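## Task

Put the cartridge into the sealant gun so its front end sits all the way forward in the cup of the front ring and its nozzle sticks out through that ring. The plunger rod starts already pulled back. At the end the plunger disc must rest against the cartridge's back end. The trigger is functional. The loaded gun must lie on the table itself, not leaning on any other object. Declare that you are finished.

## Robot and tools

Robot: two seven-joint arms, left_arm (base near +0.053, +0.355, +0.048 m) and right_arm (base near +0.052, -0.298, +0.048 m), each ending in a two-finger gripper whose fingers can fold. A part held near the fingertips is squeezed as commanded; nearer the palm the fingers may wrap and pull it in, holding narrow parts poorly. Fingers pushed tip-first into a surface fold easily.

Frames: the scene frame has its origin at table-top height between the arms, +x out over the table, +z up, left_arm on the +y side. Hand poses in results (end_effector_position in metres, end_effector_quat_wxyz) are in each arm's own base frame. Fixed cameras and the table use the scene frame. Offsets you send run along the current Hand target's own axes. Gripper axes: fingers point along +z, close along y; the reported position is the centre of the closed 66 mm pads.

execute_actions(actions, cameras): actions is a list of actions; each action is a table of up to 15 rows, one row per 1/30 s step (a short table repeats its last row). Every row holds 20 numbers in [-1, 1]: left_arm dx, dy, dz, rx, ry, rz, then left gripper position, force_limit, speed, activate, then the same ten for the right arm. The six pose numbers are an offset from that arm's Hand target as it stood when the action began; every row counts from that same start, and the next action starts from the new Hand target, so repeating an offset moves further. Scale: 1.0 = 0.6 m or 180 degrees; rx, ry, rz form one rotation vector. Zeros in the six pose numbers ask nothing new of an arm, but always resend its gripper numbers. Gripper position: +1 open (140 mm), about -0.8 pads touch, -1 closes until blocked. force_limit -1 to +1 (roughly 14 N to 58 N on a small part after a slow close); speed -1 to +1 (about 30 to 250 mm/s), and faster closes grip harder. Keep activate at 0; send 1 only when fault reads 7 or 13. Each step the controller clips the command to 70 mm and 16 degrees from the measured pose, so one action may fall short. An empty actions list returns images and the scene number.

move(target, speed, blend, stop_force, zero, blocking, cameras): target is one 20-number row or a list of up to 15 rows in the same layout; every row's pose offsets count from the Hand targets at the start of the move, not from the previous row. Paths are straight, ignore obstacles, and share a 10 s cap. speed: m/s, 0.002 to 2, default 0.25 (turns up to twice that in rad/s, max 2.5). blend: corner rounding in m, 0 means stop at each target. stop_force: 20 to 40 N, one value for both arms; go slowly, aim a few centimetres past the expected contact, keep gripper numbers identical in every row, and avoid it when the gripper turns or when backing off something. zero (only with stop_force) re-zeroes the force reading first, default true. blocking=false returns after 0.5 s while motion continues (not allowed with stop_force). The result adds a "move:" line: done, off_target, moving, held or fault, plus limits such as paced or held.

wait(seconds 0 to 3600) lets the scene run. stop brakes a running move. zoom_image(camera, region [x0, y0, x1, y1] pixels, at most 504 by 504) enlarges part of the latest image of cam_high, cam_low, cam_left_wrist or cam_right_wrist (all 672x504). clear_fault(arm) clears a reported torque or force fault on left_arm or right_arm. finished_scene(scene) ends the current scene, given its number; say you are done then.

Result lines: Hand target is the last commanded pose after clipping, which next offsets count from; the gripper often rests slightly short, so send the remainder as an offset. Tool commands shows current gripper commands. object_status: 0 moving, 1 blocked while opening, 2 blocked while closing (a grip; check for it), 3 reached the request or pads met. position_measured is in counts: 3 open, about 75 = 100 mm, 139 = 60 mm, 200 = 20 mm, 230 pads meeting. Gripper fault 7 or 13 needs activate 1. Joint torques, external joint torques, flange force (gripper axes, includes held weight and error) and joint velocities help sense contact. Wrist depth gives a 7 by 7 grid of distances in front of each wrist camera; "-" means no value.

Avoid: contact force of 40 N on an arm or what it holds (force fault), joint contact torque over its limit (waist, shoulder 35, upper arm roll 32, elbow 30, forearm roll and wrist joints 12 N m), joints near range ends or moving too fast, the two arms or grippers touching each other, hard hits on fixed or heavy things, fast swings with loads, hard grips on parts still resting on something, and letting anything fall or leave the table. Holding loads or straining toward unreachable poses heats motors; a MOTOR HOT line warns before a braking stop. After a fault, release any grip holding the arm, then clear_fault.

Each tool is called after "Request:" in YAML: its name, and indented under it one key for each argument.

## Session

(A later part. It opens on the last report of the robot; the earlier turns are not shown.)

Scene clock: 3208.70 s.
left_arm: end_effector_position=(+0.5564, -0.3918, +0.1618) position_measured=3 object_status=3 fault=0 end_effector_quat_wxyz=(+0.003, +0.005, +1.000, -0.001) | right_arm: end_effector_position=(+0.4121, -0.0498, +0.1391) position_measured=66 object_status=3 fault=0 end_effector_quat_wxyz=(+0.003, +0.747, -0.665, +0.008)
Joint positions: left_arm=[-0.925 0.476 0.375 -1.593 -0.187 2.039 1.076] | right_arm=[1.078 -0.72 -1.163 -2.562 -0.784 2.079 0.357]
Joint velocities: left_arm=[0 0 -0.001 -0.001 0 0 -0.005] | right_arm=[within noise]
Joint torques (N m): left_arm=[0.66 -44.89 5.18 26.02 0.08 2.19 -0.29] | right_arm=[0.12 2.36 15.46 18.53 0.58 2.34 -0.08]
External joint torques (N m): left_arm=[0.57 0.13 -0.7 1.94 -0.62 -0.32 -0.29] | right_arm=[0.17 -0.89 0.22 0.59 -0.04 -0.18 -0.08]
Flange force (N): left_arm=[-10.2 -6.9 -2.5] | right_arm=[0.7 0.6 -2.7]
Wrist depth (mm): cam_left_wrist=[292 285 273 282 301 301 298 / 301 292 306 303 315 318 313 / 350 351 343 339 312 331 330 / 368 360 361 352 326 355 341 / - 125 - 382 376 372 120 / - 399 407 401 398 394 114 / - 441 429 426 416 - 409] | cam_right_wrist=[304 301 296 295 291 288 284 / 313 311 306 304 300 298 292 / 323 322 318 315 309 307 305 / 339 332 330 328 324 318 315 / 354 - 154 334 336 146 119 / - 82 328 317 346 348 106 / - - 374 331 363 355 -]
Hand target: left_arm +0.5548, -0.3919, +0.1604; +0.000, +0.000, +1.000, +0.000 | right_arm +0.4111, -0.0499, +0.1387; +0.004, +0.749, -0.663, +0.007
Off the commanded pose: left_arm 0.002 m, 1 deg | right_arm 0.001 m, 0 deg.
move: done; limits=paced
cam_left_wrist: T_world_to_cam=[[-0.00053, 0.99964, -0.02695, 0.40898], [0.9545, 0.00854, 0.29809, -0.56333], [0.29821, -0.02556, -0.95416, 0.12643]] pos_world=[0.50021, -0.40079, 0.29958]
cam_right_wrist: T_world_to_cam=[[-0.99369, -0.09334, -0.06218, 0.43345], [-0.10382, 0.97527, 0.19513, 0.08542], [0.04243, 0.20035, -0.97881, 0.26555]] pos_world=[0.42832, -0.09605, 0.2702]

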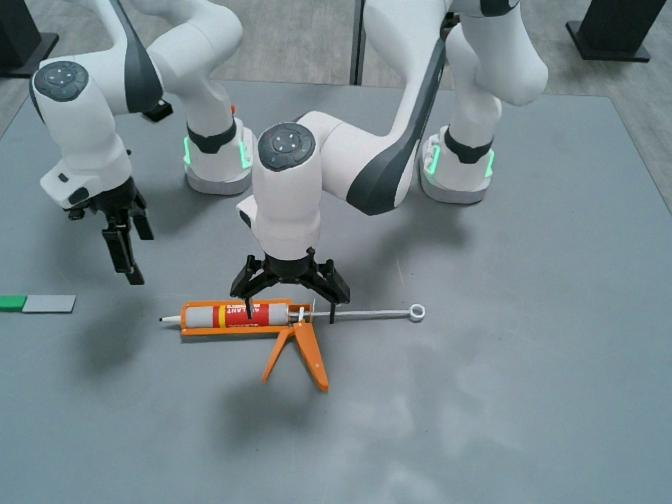

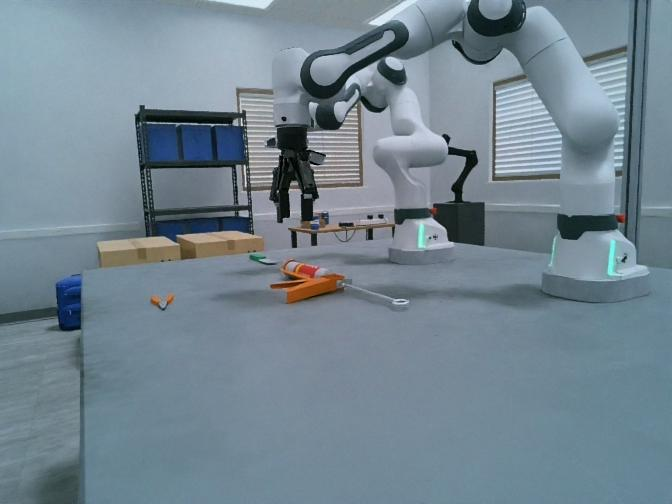

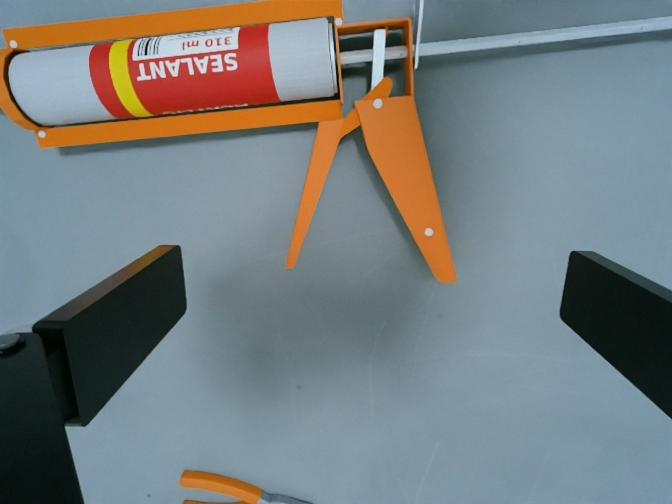

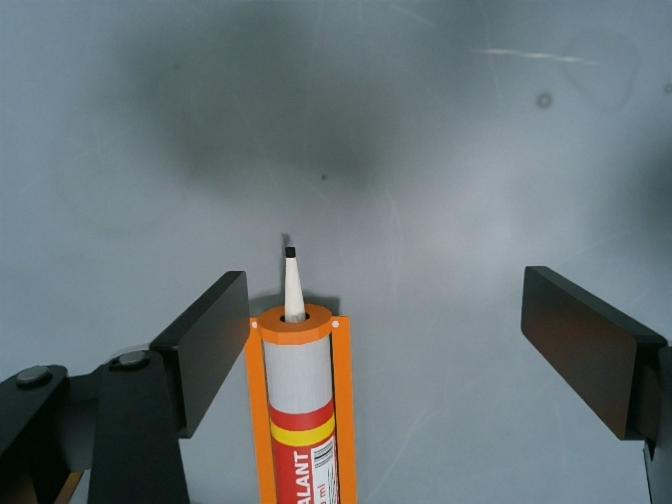

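Request:
zoom_image:
  camera: "cam_left_wrist"
  region: [260, 0, 500, 180]

Request:
zoom_image:
  camera: "cam_right_wrist"
  region: [230, 220, 370, 380]

Request:
zoom_image:
  camera: "cam_low"
  region: [240, 240, 420, 330]

Scaled by 2.100.

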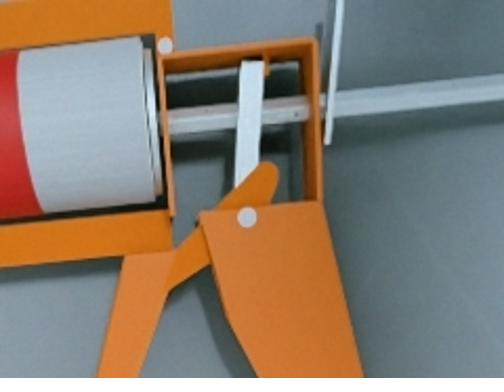

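Scaled by 3.150.

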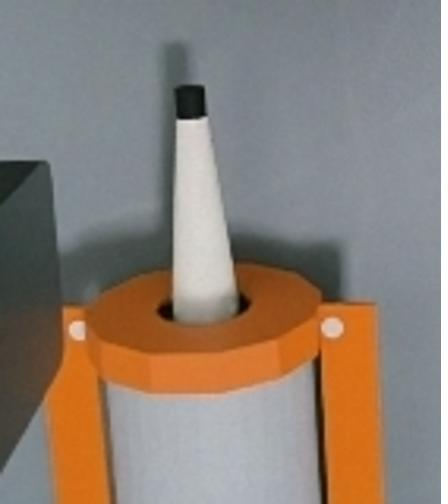

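Scaled by 2.800.

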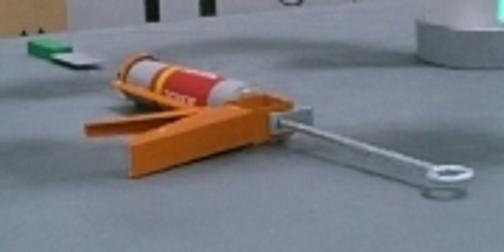

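Request:
move:
  target:
    - [-0.032,0.0157,0.19,0,0,0,1,0,0,0, 0,0,0,0,0,0,0.5,-0.2,-1,0]
    - [-0.032,0.0157,0.2748,0,0,0,1,0,0,0, 0,0,0,0,0,0,0.5,-0.2,-1,0]
  speed: [0.2,0.06]
  blend: [0.01,0]
  stop_force: 20
  cameras: ["cam_high", "cam_low", "cam_left_wrist"]

Scene clock: 3294.03 s.
left_arm: end_effector_position=(+0.5728, -0.3823, -0.0045) position_measured=3 object_status=3 fault=0 end_effector_quat_wxyz=(-0.001, -0.003, +1.000, +0.001) | right_arm: end_effector_position=(+0.4121, -0.0498, +0.1391) position_measured=66 object_status=3 fault=0 end_effector_quat_wxyz=(+0.003, +0.747, -0.665, +0.008)
Joint positions: left_arm=[-0.843 0.73 0.298 -1.626 -0.27 2.312 1.133] | right_arm=[1.078 -0.72 -1.163 -2.562 -0.784 2.079 0.357]
Joint torques (N m): left_arm=[1.93 -50.27 5.53 23.46 0.48 2.7 0.15] | right_arm=[0 2.4 15.55 18.54 0.59 2.35 -0.08]
External joint torques (N m): left_arm=[1.92 -0.6 -1.52 1.84 -0.09 0.23 0.15] | right_arm=[0.08 -0.82 0.3 0.57 -0.04 -0.18 -0.08]
Flange force (N): left_arm=[-8.9 -3.0 1.0] | right_arm=[0.6 1.1 -3.0]
Wrist depth (mm): cam_left_wrist=[139 137 137 125 123 154 152 / 167 166 139 132 129 160 160 / 175 174 156 172 136 168 167 / 184 180 179 180 146 175 173 / - 125 191 190 185 156 119 / - 205 203 202 200 196 196 / - 219 216 213 210 209 207] | cam_right_wrist=[304 300 298 294 292 287 284 / 314 310 306 305 301 298 296 / 326 321 319 310 312 308 305 / 338 336 334 326 323 316 315 / 352 343 155 333 335 146 119 / - 82 330 318 349 348 106 / - - 373 335 362 360 -]
Hand target: left_arm +0.5740, -0.3826, -0.0045; +0.000, +0.000, +1.000, +0.000 | right_arm +0.4111, -0.0499, +0.1387; +0.004, +0.749, -0.663, +0.007
Off the commanded pose: left_arm 0.001 m, 0 deg | right_arm 0.001 m, 0 deg.
move: done
cam_left_wrist: T_world_to_cam=[[-0.01509, 0.99961, -0.0236, 0.40343], [0.9567, 0.0213, 0.29029, -0.52586], [0.29068, -0.01819, -0.95665, -0.02978]] pos_world=[0.51784, -0.39261, 0.13369]

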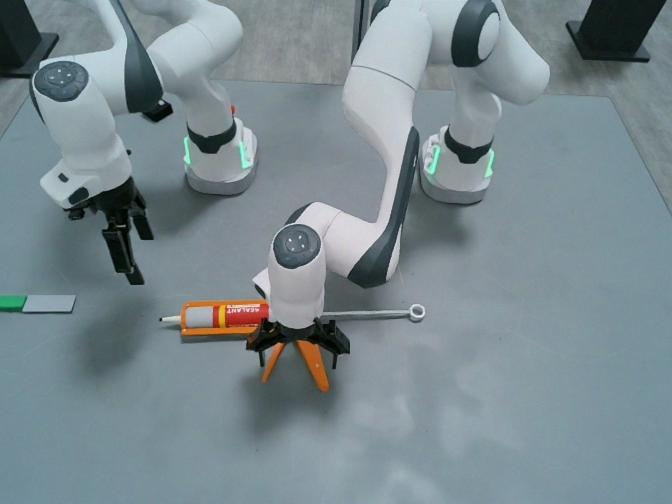

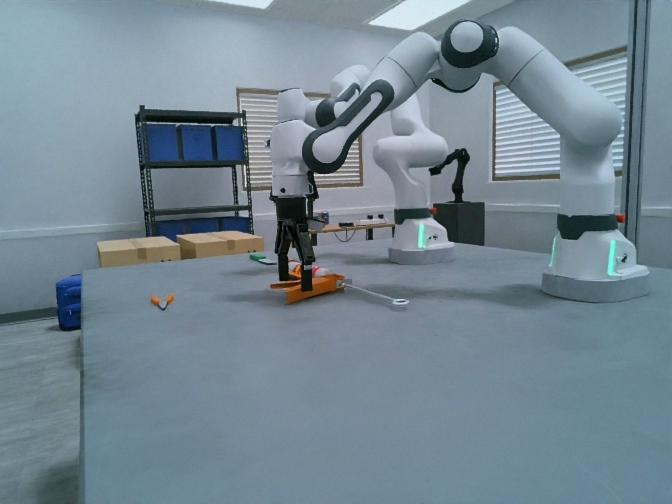

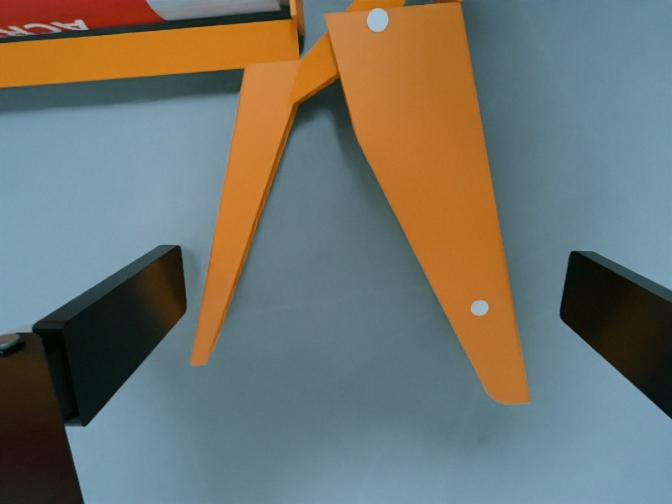

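Request:
move:
  target: [0,-0.0105,0,0,0,0,1,0,0,0, 0,0,0,0,0,0,0.5,-0.2,-1,0]
  speed: 0.05

Request:
execute_actions:
  actions:
    - [[0,0,0,0,0,0,-1,-1,-1,0,0,0,0,0,0,0,0.5,-0.2,-1,0]]
    - [[0,0,0,0,0,0,-1,-1,-1,0,0,0,0,0,0,0,0.5,-0.2,-1,0]]
    - [[0,0,0,0,0,0,-1,-1,-1,0,0,0,0,0,0,0,0.5,-0.2,-1,0]]
    - [[0,0,0,0,0,0,-1,-1,-1,0,0,0,0,0,0,0,0.5,-0.2,-1,0]]
  cameras: ["cam_high", "cam_low", "cam_left_wrist"]

Scene clock: 3354.00 s.
left_arm: end_effector_position=(+0.5761, -0.3888, -0.0028) position_measured=3 object_status=3 fault=0 end_effector_quat_wxyz=(+0.003, +0.001, +1.000, -0.002) | right_arm: end_effector_position=(+0.4121, -0.0498, +0.1391) position_measured=66 object_status=3 fault=0 end_effector_quat_wxyz=(+0.003, +0.747, -0.665, +0.008)
Joint positions: left_arm=[-0.844 0.738 0.297 -1.608 -0.27 2.312 1.133] | right_arm=[1.078 -0.72 -1.163 -2.562 -0.784 2.079 0.357]
Joint velocities: left_arm=[0 0.004 0 0 -0.001 -0.001 0] | right_arm=[within noise]
Joint torques (N m): left_arm=[0.8 -49.39 5.89 23.9 0.5 2.2 -0.02] | right_arm=[0.04 2.34 15.57 18.57 0.6 2.37 -0.16]
External joint torques (N m): left_arm=[0.8 0.75 -1.2 2.07 -0.09 -0.31 -0.01] | right_arm=[0.06 -0.92 0.3 0.66 -0.03 -0.15 -0.16]
Flange force (N): left_arm=[-12.6 -7.4 2.1] | right_arm=[0.9 1.1 -3.2]
Wrist depth (mm): cam_left_wrist=[139 140 138 130 124 154 153 / 170 167 165 163 131 160 162 / 178 177 172 173 138 168 168 / 187 182 182 182 177 174 174 / - 125 194 193 191 156 120 / - 208 207 205 204 200 197 / - 223 220 216 215 212 210] | cam_right_wrist=[302 301 297 295 291 289 286 / 313 312 306 304 300 297 294 / 326 323 317 314 311 309 305 / 341 335 329 327 322 317 314 / 352 342 154 324 335 145 119 / - 82 310 317 352 348 106 / - - 372 335 364 357 -]
Hand target: left_arm +0.5740, -0.3889, -0.0045; +0.000, +0.000, +1.000, +0.000 | right_arm +0.4111, -0.0499, +0.1387; +0.004, +0.749, -0.663, +0.007
Off the commanded pose: left_arm 0.003 m, 0 deg | right_arm 0.001 m, 0 deg.
move: done

Scene clock: 3357.10 s.
left_arm: end_effector_position=(+0.5821, -0.3890, +0.0041) position_measured=141 object_status=2 fault=0 end_effector_quat_wxyz=(+0.008, -0.002, +1.000, -0.004) | right_arm: end_effector_position=(+0.4121, -0.0498, +0.1391) position_measured=66 object_status=3 fault=0 end_effector_quat_wxyz=(+0.003, +0.747, -0.665, +0.008)
Joint positions: left_arm=[-0.844 0.733 0.302 -1.602 -0.27 2.312 1.132] | right_arm=[1.078 -0.72 -1.163 -2.562 -0.784 2.079 0.357]
Joint torques (N m): left_arm=[0.04 -45.33 3.43 19.82 0.37 1.55 0.11] | right_arm=[0.09 2.32 15.53 18.53 0.59 2.36 -0.08]
External joint torques (N m): left_arm=[0.07 4.76 -3.7 -2.13 -0.22 -0.99 0.11] | right_arm=[0.14 -0.84 0.29 0.58 -0.03 -0.17 -0.08]
External joint torques at the end of the 1st action: left_arm=[0.98 0.44 -1 1.72 -0.12 -0.35 -0.01] | right_arm=[0.09 -0.87 0.28 0.62 -0.03 -0.15 -0.1]
External joint torques at the end of the 2nd action: left_arm=[0.22 0.5 -2.12 1.42 -0.29 -0.31 -0.01] | right_arm=[0.16 -0.85 0.32 0.66 -0.04 -0.19 -0.11]
External joint torques at the end of the 3rd action: left_arm=[0.09 0.68 -2.7 0.14 -0.37 -0.65 -0.01] | right_arm=[0.04 -0.95 0.26 0.68 -0.05 -0.16 -0.1]
Flange force (N): left_arm=[-4.7 -3.3 8.2] | right_arm=[0.6 0.8 -2.9]
Flange force at the end of the 1st action (N): left_arm=[-10.6 -5.8 1.6] | right_arm=[0.7 0.9 -2.9]
Flange force at the end of the 2nd action (N): left_arm=[-8.5 -5.7 2.0] | right_arm=[0.7 0.7 -3.1]
Flange force at the end of the 3rd action (N): left_arm=[-4.0 -2.9 1.7] | right_arm=[0.9 1.1 -3.1]
Wrist depth (mm): cam_left_wrist=[167 166 163 136 131 159 158 / 176 175 172 140 138 166 166 / 185 184 182 152 147 176 - / 196 194 189 165 154 184 183 / 206 101 101 199 163 115 190 / - 81 76 213 210 - - / - - - 228 223 - -] | cam_right_wrist=[304 300 296 295 291 287 285 / 313 310 306 303 301 298 295 / 326 322 319 316 311 307 302 / 339 334 331 326 322 316 315 / 352 345 155 335 330 146 119 / - 82 356 320 346 346 106 / - - 372 323 363 359 -]
Hand target: left_arm +0.5740, -0.3889, -0.0045; +0.000, +0.000, +1.000, +0.000 | right_arm +0.4111, -0.0499, +0.1387; +0.004, +0.749, -0.663, +0.007
Off the commanded pose: left_arm 0.012 m, 1 deg | right_arm 0.001 m, 0 deg.
cam_left_wrist: T_world_to_cam=[[-0.01262, 0.99936, -0.03352, 0.40898], [0.95106, 0.02235, 0.30819, -0.53358], [0.30875, -0.02799, -0.95073, -0.0387]] pos_world=[0.52457, -0.39788, 0.14136]

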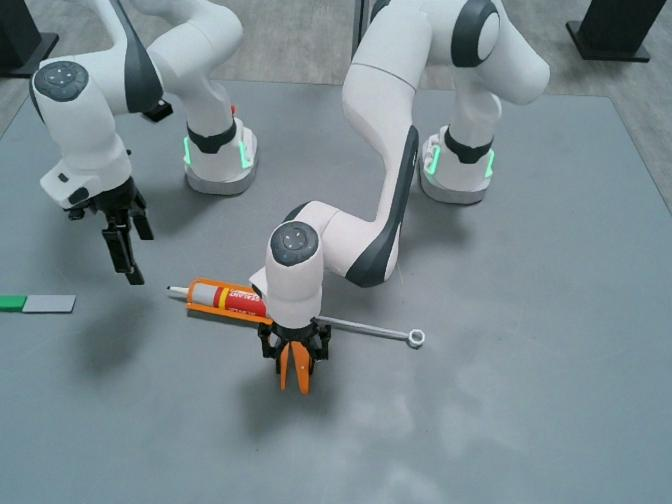

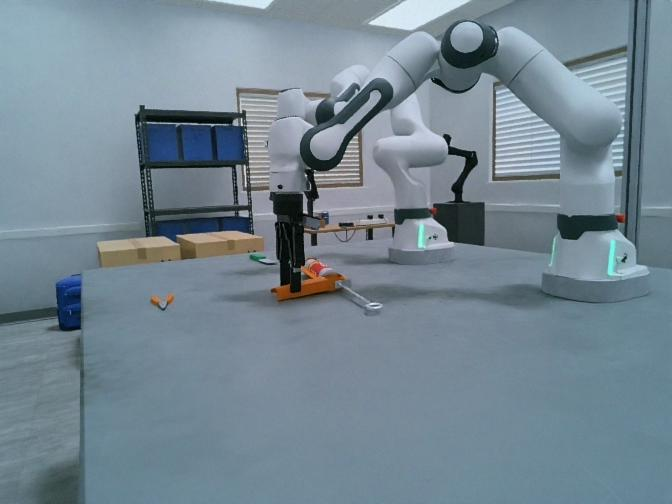

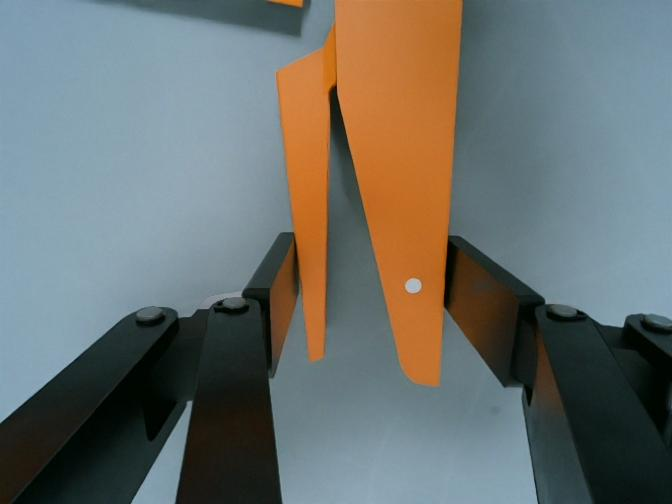

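Request:
zoom_image:
  camera: "cam_high"
  region: [155, 265, 335, 400]

Request:
zoom_image:
  camera: "cam_high"
  region: [300, 300, 440, 405]

Scaled by 2.800.

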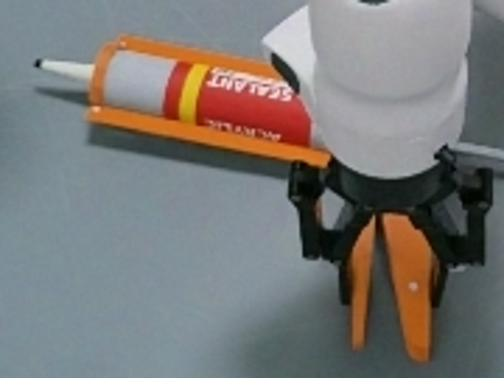

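Scaled by 3.600.

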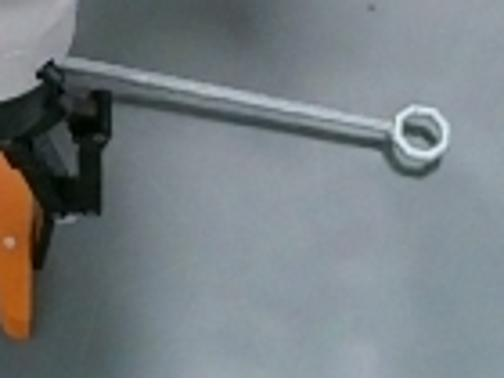

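Request:
move:
  target:
    - [0,0,0,0,0,0,1,-1,-1,0, 0,0,0,0,0,0,0.5,-0.2,-1,0]
    - [0,-0.04,0,0,0,0,1,-1,-1,0, 0,0,0,0,0,0,0.5,-0.2,-1,0]
    - [0.02,-0.04,-0.27,0,0,0,1,-1,-1,0, 0,0,0,0,0,0,0.5,-0.2,-1,0]
  speed: [0.1,0.1,0.25]
  blend: [0,0.01,0]
  cameras: ["cam_high", "cam_left_wrist"]

Request:
zoom_image:
  camera: "cam_left_wrist"
  region: [260, 0, 500, 180]

Scene clock: 3425.43 s.
left_arm: end_effector_position=(+0.5637, -0.4141, +0.1596) position_measured=3 object_status=3 fault=0 end_effector_quat_wxyz=(+0.003, +0.003, +1.000, -0.003) | right_arm: end_effector_position=(+0.4121, -0.0498, +0.1391) position_measured=66 object_status=3 fault=0 end_effector_quat_wxyz=(+0.003, +0.747, -0.665, +0.008)
Joint positions: left_arm=[-0.916 0.539 0.358 -1.5 -0.202 2.01 1.058] | right_arm=[1.078 -0.72 -1.163 -2.562 -0.784 2.079 0.357]
Joint velocities: left_arm=[0.001 0 0.001 0.001 0.001 -0.004 -0.006] | right_arm=[within noise]
Joint torques (N m): left_arm=[0.59 -47.07 5.59 25.43 0.85 2.13 -0.31] | right_arm=[0.11 2.38 15.54 18.56 0.58 2.35 -0.09]
External joint torques (N m): left_arm=[0.4 0 -0.66 1.33 0.14 -0.38 -0.31] | right_arm=[0.16 -0.84 0.28 0.53 -0.04 -0.19 -0.09]
Flange force (N): left_arm=[-7.0 -5.3 -2.4] | right_arm=[0.6 0.9 -2.8]
Wrist depth (mm): cam_left_wrist=[291 288 269 269 284 297 296 / 333 332 324 300 292 308 308 / 344 336 340 337 327 332 327 / 368 356 361 357 344 349 335 / - 125 378 378 373 369 119 / - 414 397 400 - 388 108 / - 440 426 426 420 430 415] | cam_right_wrist=[302 301 296 292 290 288 284 / 315 310 306 304 301 295 295 / 326 322 318 317 312 308 304 / 338 334 330 326 321 317 316 / 353 112 155 337 331 145 119 / - 82 356 329 347 348 106 / - - 372 323 365 359 -]
Hand target: left_arm +0.5620, -0.4128, +0.1575; +0.000, +0.000, +1.000, +0.000 | right_arm +0.4111, -0.0499, +0.1387; +0.004, +0.749, -0.663, +0.007
Off the commanded pose: left_arm 0.003 m, 1 deg | right_arm 0.001 m, 0 deg.
move: done
cam_left_wrist: T_world_to_cam=[[-0.00279, 0.9995, -0.03151, 0.43325], [0.95456, 0.01205, 0.29776, -0.56803], [0.298, -0.02924, -0.95412, 0.1202]] pos_world=[0.50761, -0.42267, 0.29748]

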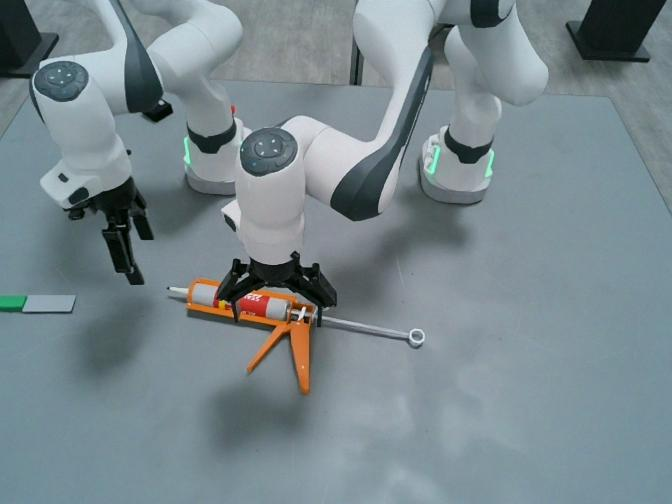

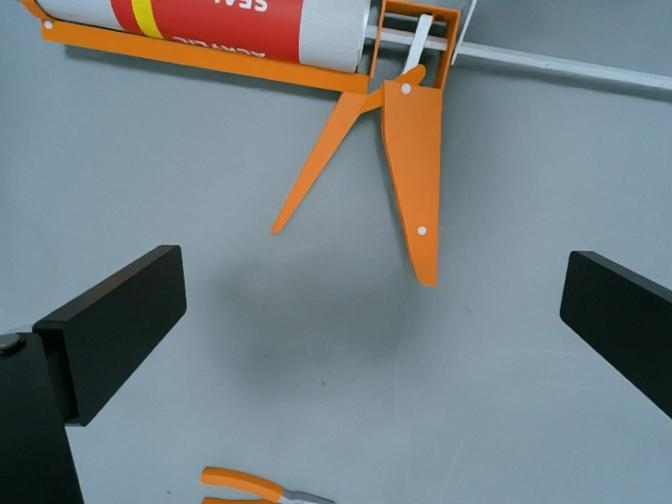

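Scaled by 2.100.

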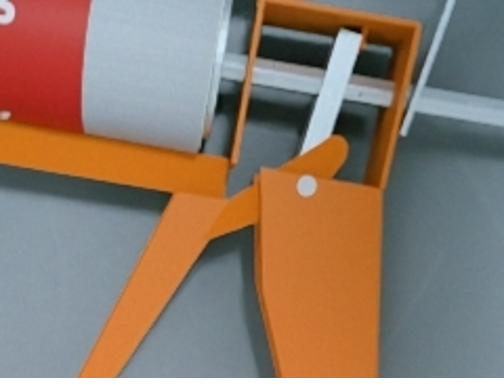

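Request:
zoom_image:
  camera: "cam_high"
  region: [160, 265, 210, 315]

Request:
zoom_image:
  camera: "cam_low"
  region: [240, 240, 420, 330]

Request:
zoom_image:
  camera: "cam_left_wrist"
  region: [320, 0, 440, 100]

Scaled by 10.080.

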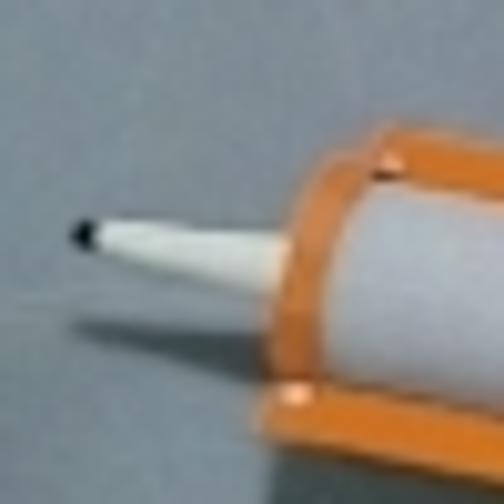

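This scene's latest camera images include none from cam_low. They are from: cam_high, cam_left_wrist. cam_low's image comes with the result of a call that names it in "cameras".

Scaled by 4.200.

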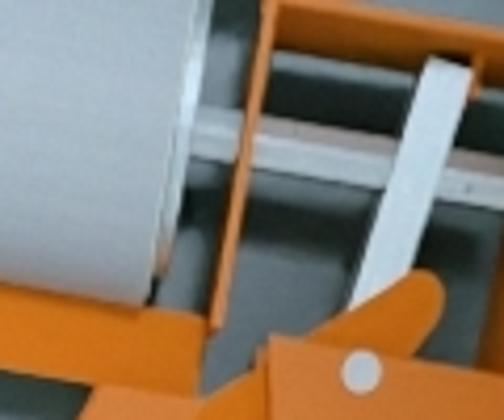

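Request:
wait:
  seconds: 0
  cameras: ["cam_low", "cam_right_wrist", "cam_left_wrist", "cam_high"]

Request:
zoom_image:
  camera: "cam_low"
  region: [240, 240, 420, 330]

Request:
zoom_image:
  camera: "cam_right_wrist"
  region: [200, 220, 380, 400]

Scene clock: 3440.27 s.
left_arm: end_effector_position=(+0.5635, -0.4140, +0.1596) position_measured=3 object_status=3 fault=0 end_effector_quat_wxyz=(+0.002, +0.003, +1.000, -0.003) | right_arm: end_effector_position=(+0.4121, -0.0498, +0.1391) position_measured=66 object_status=3 fault=0 end_effector_quat_wxyz=(+0.003, +0.747, -0.665, +0.008)
Joint positions: left_arm=[-0.916 0.539 0.358 -1.5 -0.202 2.01 1.056] | right_arm=[1.078 -0.72 -1.163 -2.562 -0.784 2.079 0.357]
Joint torques (N m): left_arm=[0.69 -47.05 5.48 25.46 0.82 2.17 -0.26] | right_arm=[0.05 2.43 15.52 18.53 0.59 2.36 -0.06]
External joint torques (N m): left_arm=[0.63 0.17 -0.7 1.26 0.12 -0.35 -0.26] | right_arm=[0.07 -0.83 0.26 0.64 -0.04 -0.16 -0.06]
Flange force (N): left_arm=[-7.5 -5.3 -2.1] | right_arm=[0.7 0.8 -2.9]
Wrist depth (mm): cam_left_wrist=[315 291 270 261 285 299 297 / 328 329 323 311 291 317 313 / 359 344 342 334 309 329 326 / 366 139 358 367 343 343 337 / - 125 383 376 378 366 120 / - - 404 - - - 108 / - 454 428 - 418 406 409] | cam_right_wrist=[303 300 295 293 290 288 281 / 314 310 295 302 301 297 296 / 324 322 322 315 311 308 306 / 338 333 329 326 322 319 316 / 351 346 155 334 332 146 119 / - 82 357 322 348 347 106 / - - 374 325 362 356 -]
Hand target: left_arm +0.5620, -0.4128, +0.1575; +0.000, +0.000, +1.000, +0.000 | right_arm +0.4111, -0.0499, +0.1387; +0.004, +0.749, -0.663, +0.007
Tool commands: left_gripper/position=+1.0 left_gripper/force_limit=-1.0 left_gripper/speed=-1.0 left_gripper/activate=+0.0 right_gripper/position=+0.5 right_gripper/force_limit=-0.2 right_gripper/speed=-1.0 right_gripper/activate=+0.0
Off the commanded pose: left_arm 0.003 m, 1 deg | right_arm 0.001 m, 0 deg.
cam_left_wrist: T_world_to_cam=[[-0.00407, 0.99951, -0.03116, 0.4338], [0.95472, 0.01315, 0.29722, -0.56739], [0.29749, -0.02854, -0.9543, 0.12084]] pos_world=[0.50751, -0.42268, 0.29748]
cam_right_wrist: T_world_to_cam=[[-0.99369, -0.09334, -0.06218, 0.43345], [-0.10382, 0.97527, 0.19513, 0.08542], [0.04243, 0.20035, -0.97881, 0.26555]] pos_world=[0.42832, -0.09605, 0.2702]

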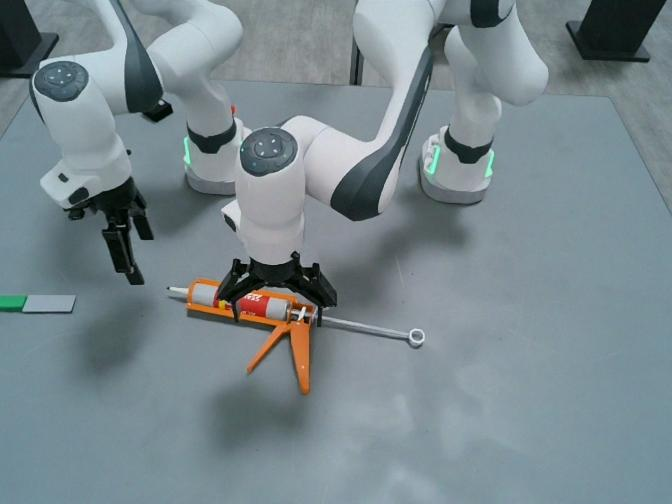

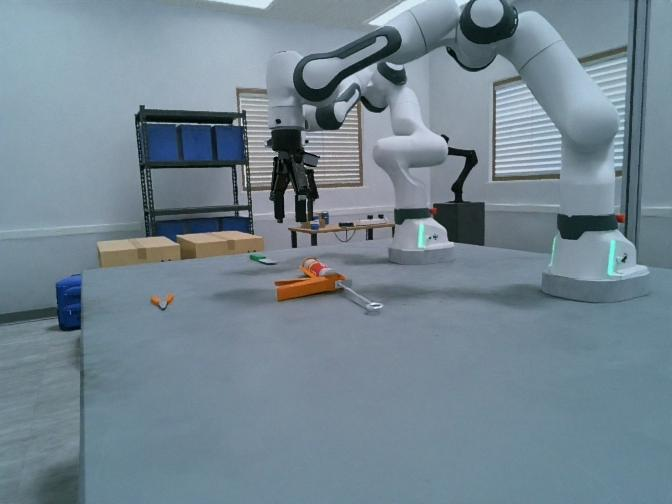

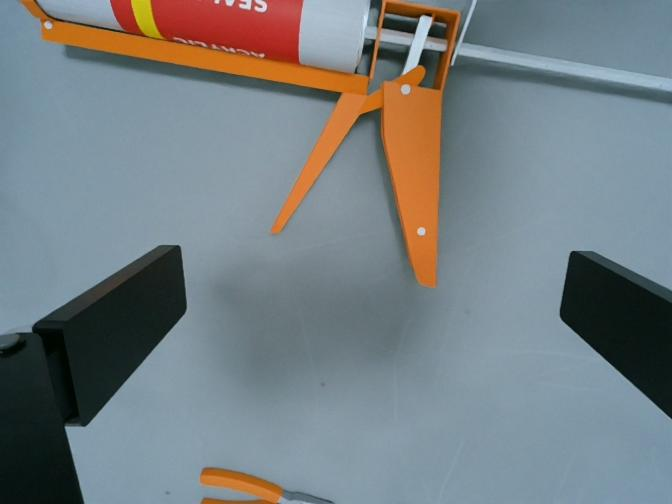

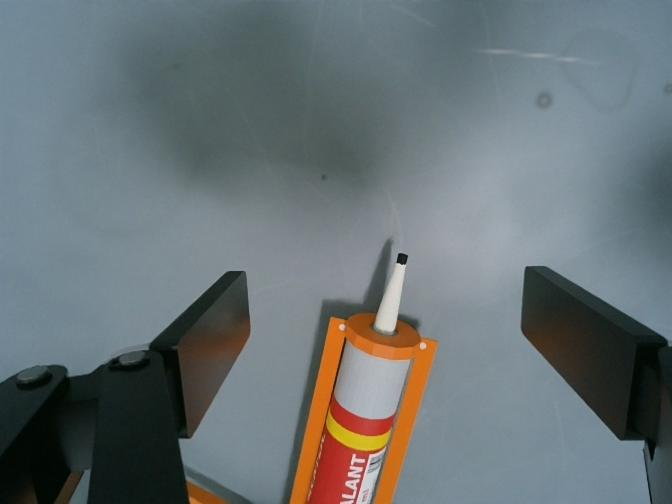

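Scaled by 2.800.

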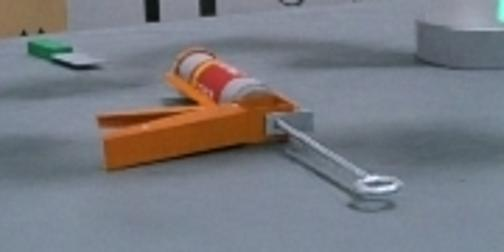

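Scaled by 2.800.

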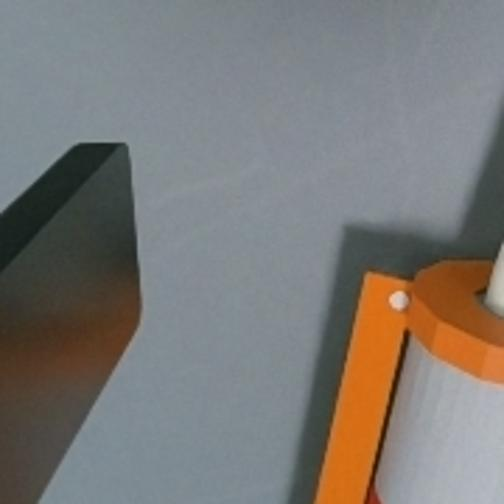

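Request:
move:
  target:
    - [-0.01,-0.0195,0.19,0,0,0,1,-1,-1,0, 0,0,0,0,0,0,0.5,-0.2,-1,0]
    - [-0.01,-0.0195,0.27,0,0,0,1,-1,-1,0, 0,0,0,0,0,0,0.5,-0.2,-1,0]
  speed: [0.25,0.08]
  blend: [0.01,0]
  stop_force: 20
  cameras: ["cam_left_wrist"]

Scene clock: 3520.57 s.
left_arm: end_effector_position=(+0.5667, -0.4242, -0.0047) position_measured=3 object_status=3 fault=0 end_effector_quat_wxyz=(-0.001, -0.003, +1.000, +0.001) | right_arm: end_effector_position=(+0.4121, -0.0498, +0.1391) position_measured=66 object_status=3 fault=0 end_effector_quat_wxyz=(+0.003, +0.747, -0.665, +0.008)
Joint positions: left_arm=[-0.88 0.787 0.294 -1.523 -0.271 2.266 1.073] | right_arm=[1.078 -0.72 -1.163 -2.562 -0.784 2.079 0.357]
Joint torques (N m): left_arm=[1.95 -51.95 5.68 23.92 0.49 2.68 0.15] | right_arm=[0.1 2.37 15.55 18.55 0.61 2.35 -0.06]
External joint torques (N m): left_arm=[2.09 -0.61 -1.43 1.91 -0.1 0.21 0.15] | right_arm=[0.19 -0.81 0.33 0.57 -0.02 -0.17 -0.06]
Flange force (N): left_arm=[-9.9 -4.1 0.8] | right_arm=[0.4 0.7 -2.9]
Wrist depth (mm): cam_left_wrist=[159 158 157 134 133 124 151 / 166 166 164 137 158 128 160 / 174 173 171 168 168 136 167 / 184 180 180 179 178 142 173 / - 125 191 190 186 151 119 / - 203 203 201 198 192 194 / - 217 216 212 210 208 206] | cam_right_wrist=[304 302 296 295 291 289 284 / 315 311 308 304 302 296 294 / 325 322 319 313 311 308 304 / 338 335 330 327 321 319 317 / 356 344 155 336 331 146 106 / - 82 355 320 347 346 106 / - - 370 324 360 359 -]
Hand target: left_arm +0.5680, -0.4246, -0.0045; +0.000, +0.000, +1.000, +0.000 | right_arm +0.4111, -0.0499, +0.1387; +0.004, +0.749, -0.663, +0.007
Off the commanded pose: left_arm 0.001 m, 0 deg | right_arm 0.001 m, 0 deg.
move: done
cam_left_wrist: T_world_to_cam=[[-0.01495, 0.99962, -0.02303, 0.44508], [0.9567, 0.021, 0.29031, -0.51931], [0.29069, -0.0177, -0.95666, -0.02877]] pos_world=[0.51184, -0.43452, 0.13349]

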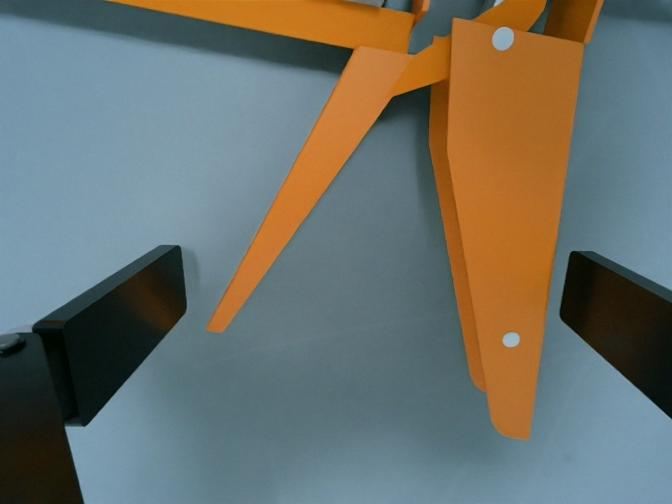

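Request:
move:
  target: [0,0.0583,-0.02,0,0,0,-1,-1,-1,0, 0,0,0,0,0,0,0.5,-0.2,-1,0]
  speed: 0.0137
  cameras: ["cam_high", "cam_left_wrist"]

Scene clock: 3532.37 s.
left_arm: end_effector_position=(+0.5644, -0.3939, +0.0061) position_measured=75 object_status=2 fault=0 end_effector_quat_wxyz=(-0.003, -0.006, +1.000, -0.002) | right_arm: end_effector_position=(+0.4121, -0.0498, +0.1391) position_measured=66 object_status=3 fault=0 end_effector_quat_wxyz=(+0.003, +0.747, -0.665, +0.008)
Joint positions: left_arm=[-0.858 0.709 0.295 -1.631 -0.266 2.298 1.108] | right_arm=[1.078 -0.72 -1.163 -2.562 -0.784 2.079 0.357]
Joint torques (N m): left_arm=[2.77 -51.37 7.39 23.57 2 2.3 0.46] | right_arm=[0.03 2.4 15.52 18.53 0.59 2.36 -0.09]
External joint torques (N m): left_arm=[2.66 -1.81 0.49 1.66 1.41 -0.19 0.46] | right_arm=[0.06 -0.84 0.28 0.63 -0.04 -0.16 -0.09]
Flange force (N): left_arm=[-6.8 0.1 -3.3] | right_arm=[0.7 0.9 -2.9]
Wrist depth (mm): cam_left_wrist=[170 169 145 146 134 160 162 / 180 177 176 145 138 168 170 / 188 187 183 180 145 178 177 / 198 195 160 191 155 149 184 / - 104 170 202 196 137 99 / - - 216 215 208 210 101 / - - 230 227 223 220 -] | cam_right_wrist=[304 304 297 294 291 287 286 / 313 312 306 304 301 296 294 / 326 322 318 316 313 310 304 / 337 330 328 326 322 319 314 / 354 112 155 337 331 146 119 / - 82 354 327 344 347 106 / - - 372 328 345 359 -]
Hand target: left_arm +0.5680, -0.3896, +0.0075; +0.000, +0.000, +1.000, +0.000 | right_arm +0.4111, -0.0499, +0.1387; +0.004, +0.749, -0.663, +0.007
Off the commanded pose: left_arm 0.006 m, 1 deg | right_arm 0.001 m, 0 deg.
move: off_target (left_arm)
cam_left_wrist: T_world_to_cam=[[-0.02171, 0.99933, -0.02965, 0.41878], [0.95739, 0.02932, 0.2873, -0.51789], [0.28797, -0.02215, -0.95738, -0.01746]] pos_world=[0.50995, -0.4037, 0.14449]

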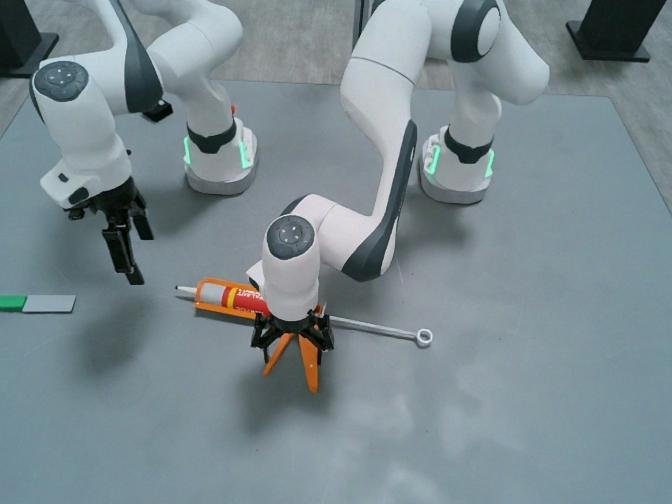

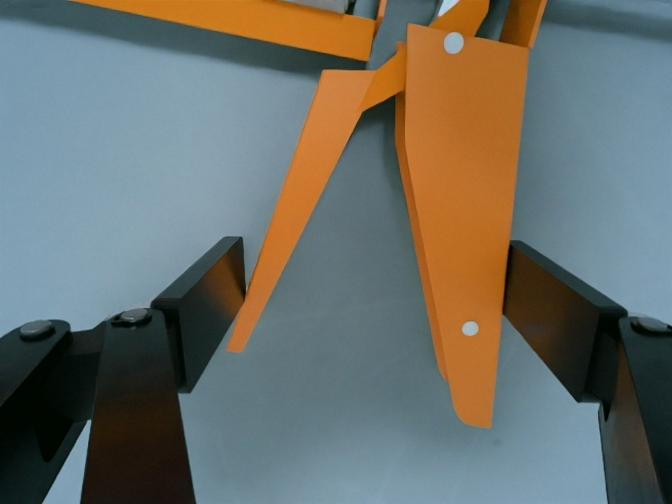

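Request:
move:
  target:
    - [0,-0.0238,0,0,0,0,1,-1,-1,0, 0,0,0,0,0,0,0.5,-0.2,-1,0]
    - [0.0967,-0.0507,-0.2542,0,0,0,1,-1,-1,0, 0,0,0,0,0,0,0.5,-0.2,-1,0]
  speed: [0.011,0.25]
  cameras: ["all"]

Request:
zoom_image:
  camera: "cam_left_wrist"
  region: [330, 60, 470, 180]

Request:
zoom_image:
  camera: "cam_right_wrist"
  region: [320, 220, 480, 360]

Request:
zoom_image:
  camera: "cam_low"
  region: [240, 240, 420, 330]

Scene clock: 3556.90 s.
left_arm: end_effector_position=(+0.5115, -0.4213, +0.1621) position_measured=3 object_status=3 fault=0 end_effector_quat_wxyz=(+0.002, +0.004, +1.000, -0.003) | right_arm: end_effector_position=(+0.4121, -0.0498, +0.1391) position_measured=66 object_status=3 fault=0 end_effector_quat_wxyz=(+0.003, +0.747, -0.665, +0.008)
Joint positions: left_arm=[-1.002 0.413 0.363 -1.685 -0.166 2.075 0.992] | right_arm=[1.078 -0.72 -1.163 -2.562 -0.784 2.079 0.357]
Joint velocities: left_arm=[0.001 -0.001 0 0 0 -0.003 -0.005] | right_arm=[within noise]
Joint torques (N m): left_arm=[0.7 -43.1 4.47 25.26 0.77 2.16 -0.25] | right_arm=[0.08 2.42 15.52 18.6 0.59 2.35 -0.1]
External joint torques (N m): left_arm=[0.53 -0.02 -0.65 1.26 0.09 -0.35 -0.25] | right_arm=[0.12 -0.81 0.27 0.62 -0.03 -0.19 -0.1]
Flange force (N): left_arm=[-5.5 -4.5 -2.1] | right_arm=[0.7 0.7 -2.9]
Wrist depth (mm): cam_left_wrist=[293 287 289 305 306 303 301 / 338 307 281 279 310 313 313 / 340 346 344 308 308 333 332 / 368 359 365 355 343 350 341 / - 125 391 381 356 365 119 / - 412 407 405 - 390 114 / - 439 434 438 - 418 415] | cam_right_wrist=[302 301 297 293 290 289 285 / 314 311 309 304 300 296 294 / 327 323 318 314 311 308 304 / 338 334 330 327 322 317 315 / 355 343 155 339 333 146 119 / - 82 358 321 346 347 106 / - - 377 317 360 358 -]
Hand target: left_arm +0.5099, -0.4199, +0.1600; +0.000, +0.000, +1.000, +0.000 | right_arm +0.4111, -0.0499, +0.1387; +0.004, +0.749, -0.663, +0.007
Off the commanded pose: left_arm 0.003 m, 1 deg | right_arm 0.001 m, 0 deg.
move: done
cam_left_wrist: T_world_to_cam=[[-0.00212, 0.9995, -0.03139, 0.44004], [0.95473, 0.01136, 0.29727, -0.51918], [0.29748, -0.02934, -0.95428, 0.13814]] pos_world=[0.45551, -0.42987, 0.29998]
cam_right_wrist: T_world_to_cam=[[-0.99369, -0.09334, -0.06218, 0.43345], [-0.10382, 0.97527, 0.19513, 0.08542], [0.04243, 0.20035, -0.97881, 0.26555]] pos_world=[0.42832, -0.09605, 0.2702]

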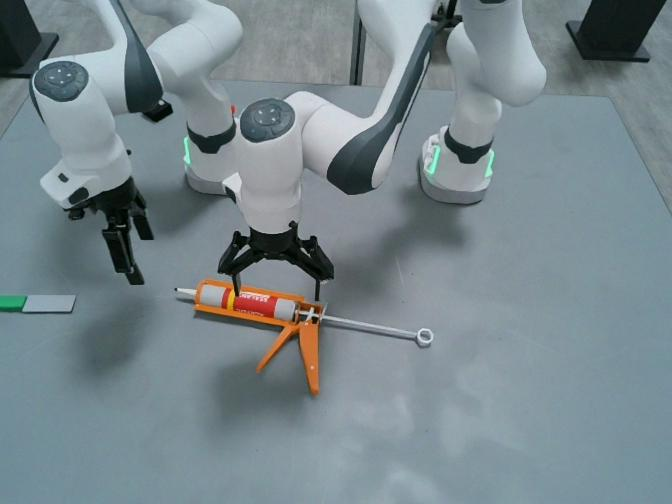

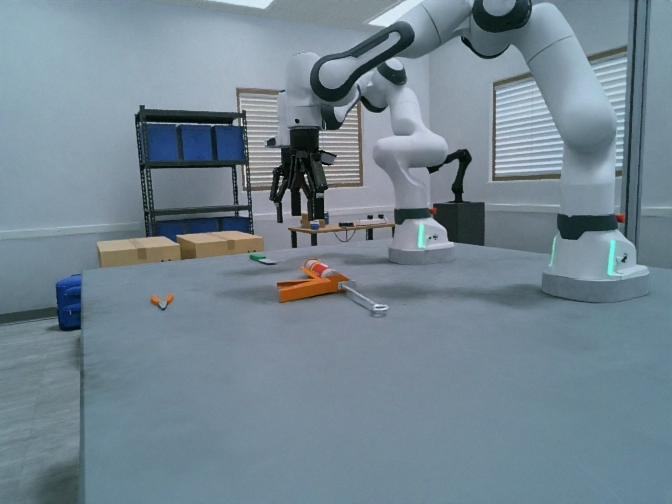

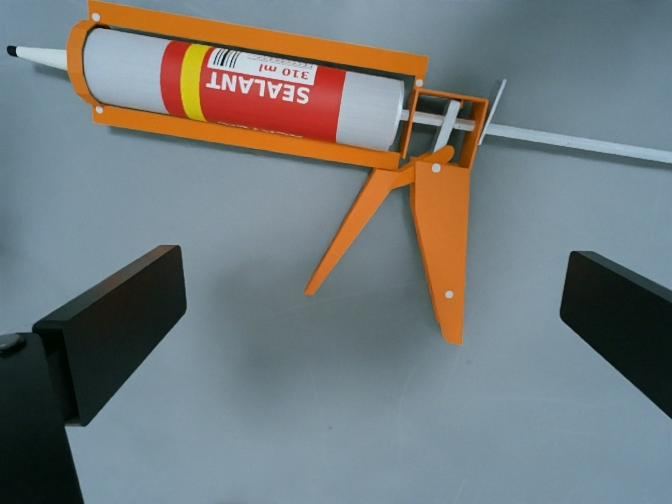

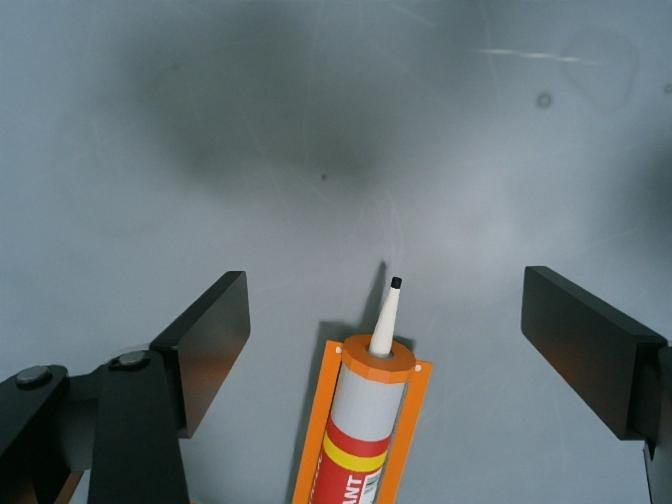

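Scaled by 3.600.

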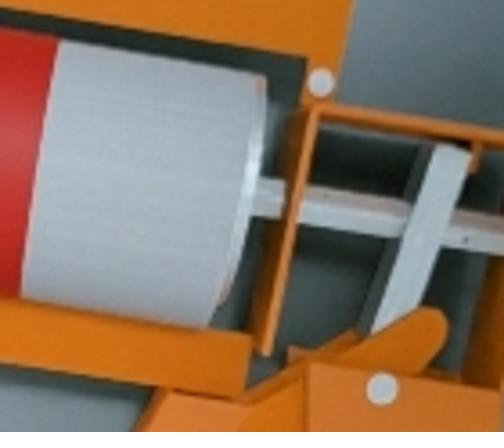

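Scaled by 3.150.

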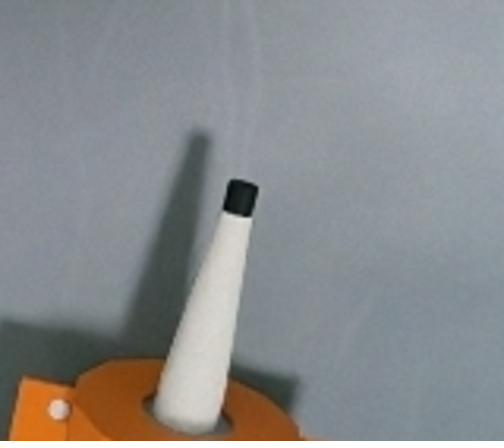

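Scaled by 2.800.

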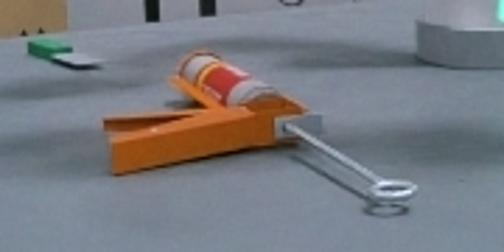

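Request:
zoom_image:
  camera: "cam_high"
  region: [168, 270, 218, 320]

Request:
zoom_image:
  camera: "cam_high"
  region: [400, 315, 440, 355]

Request:
zoom_image:
  camera: "cam_left_wrist"
  region: [380, 70, 440, 160]

Request:
zoom_image:
  camera: "cam_left_wrist"
  region: [0, 0, 160, 140]

Scaled by 10.080.

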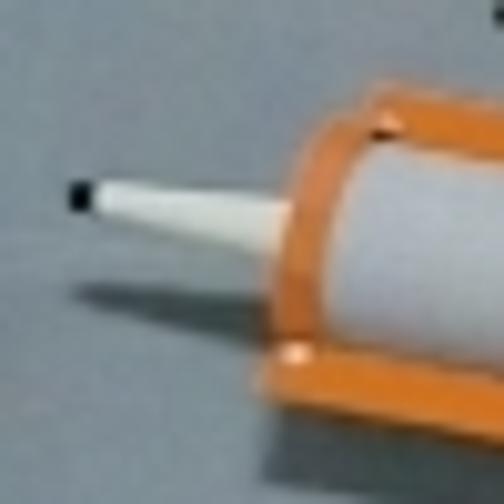

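Scaled by 12.600.

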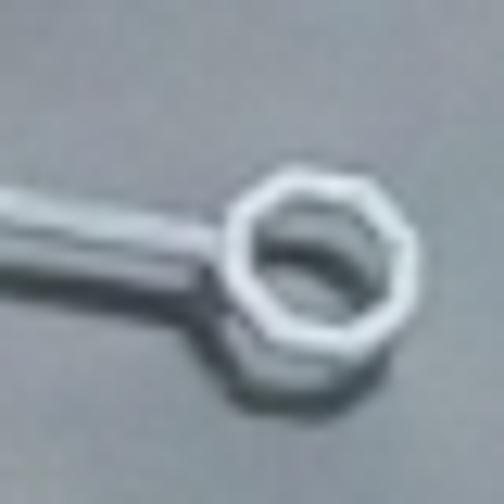

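Scaled by 5.600.

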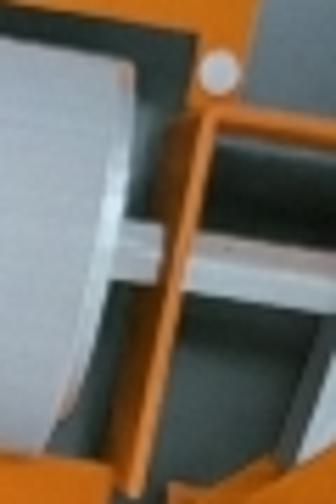

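Scaled by 3.150.

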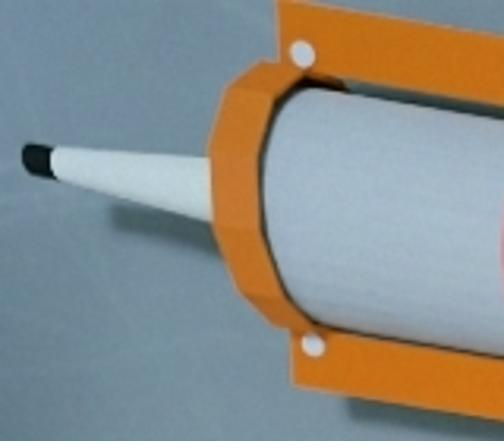

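Request:
finished_scene:
  scene: 1

The scene is finished: the task was done.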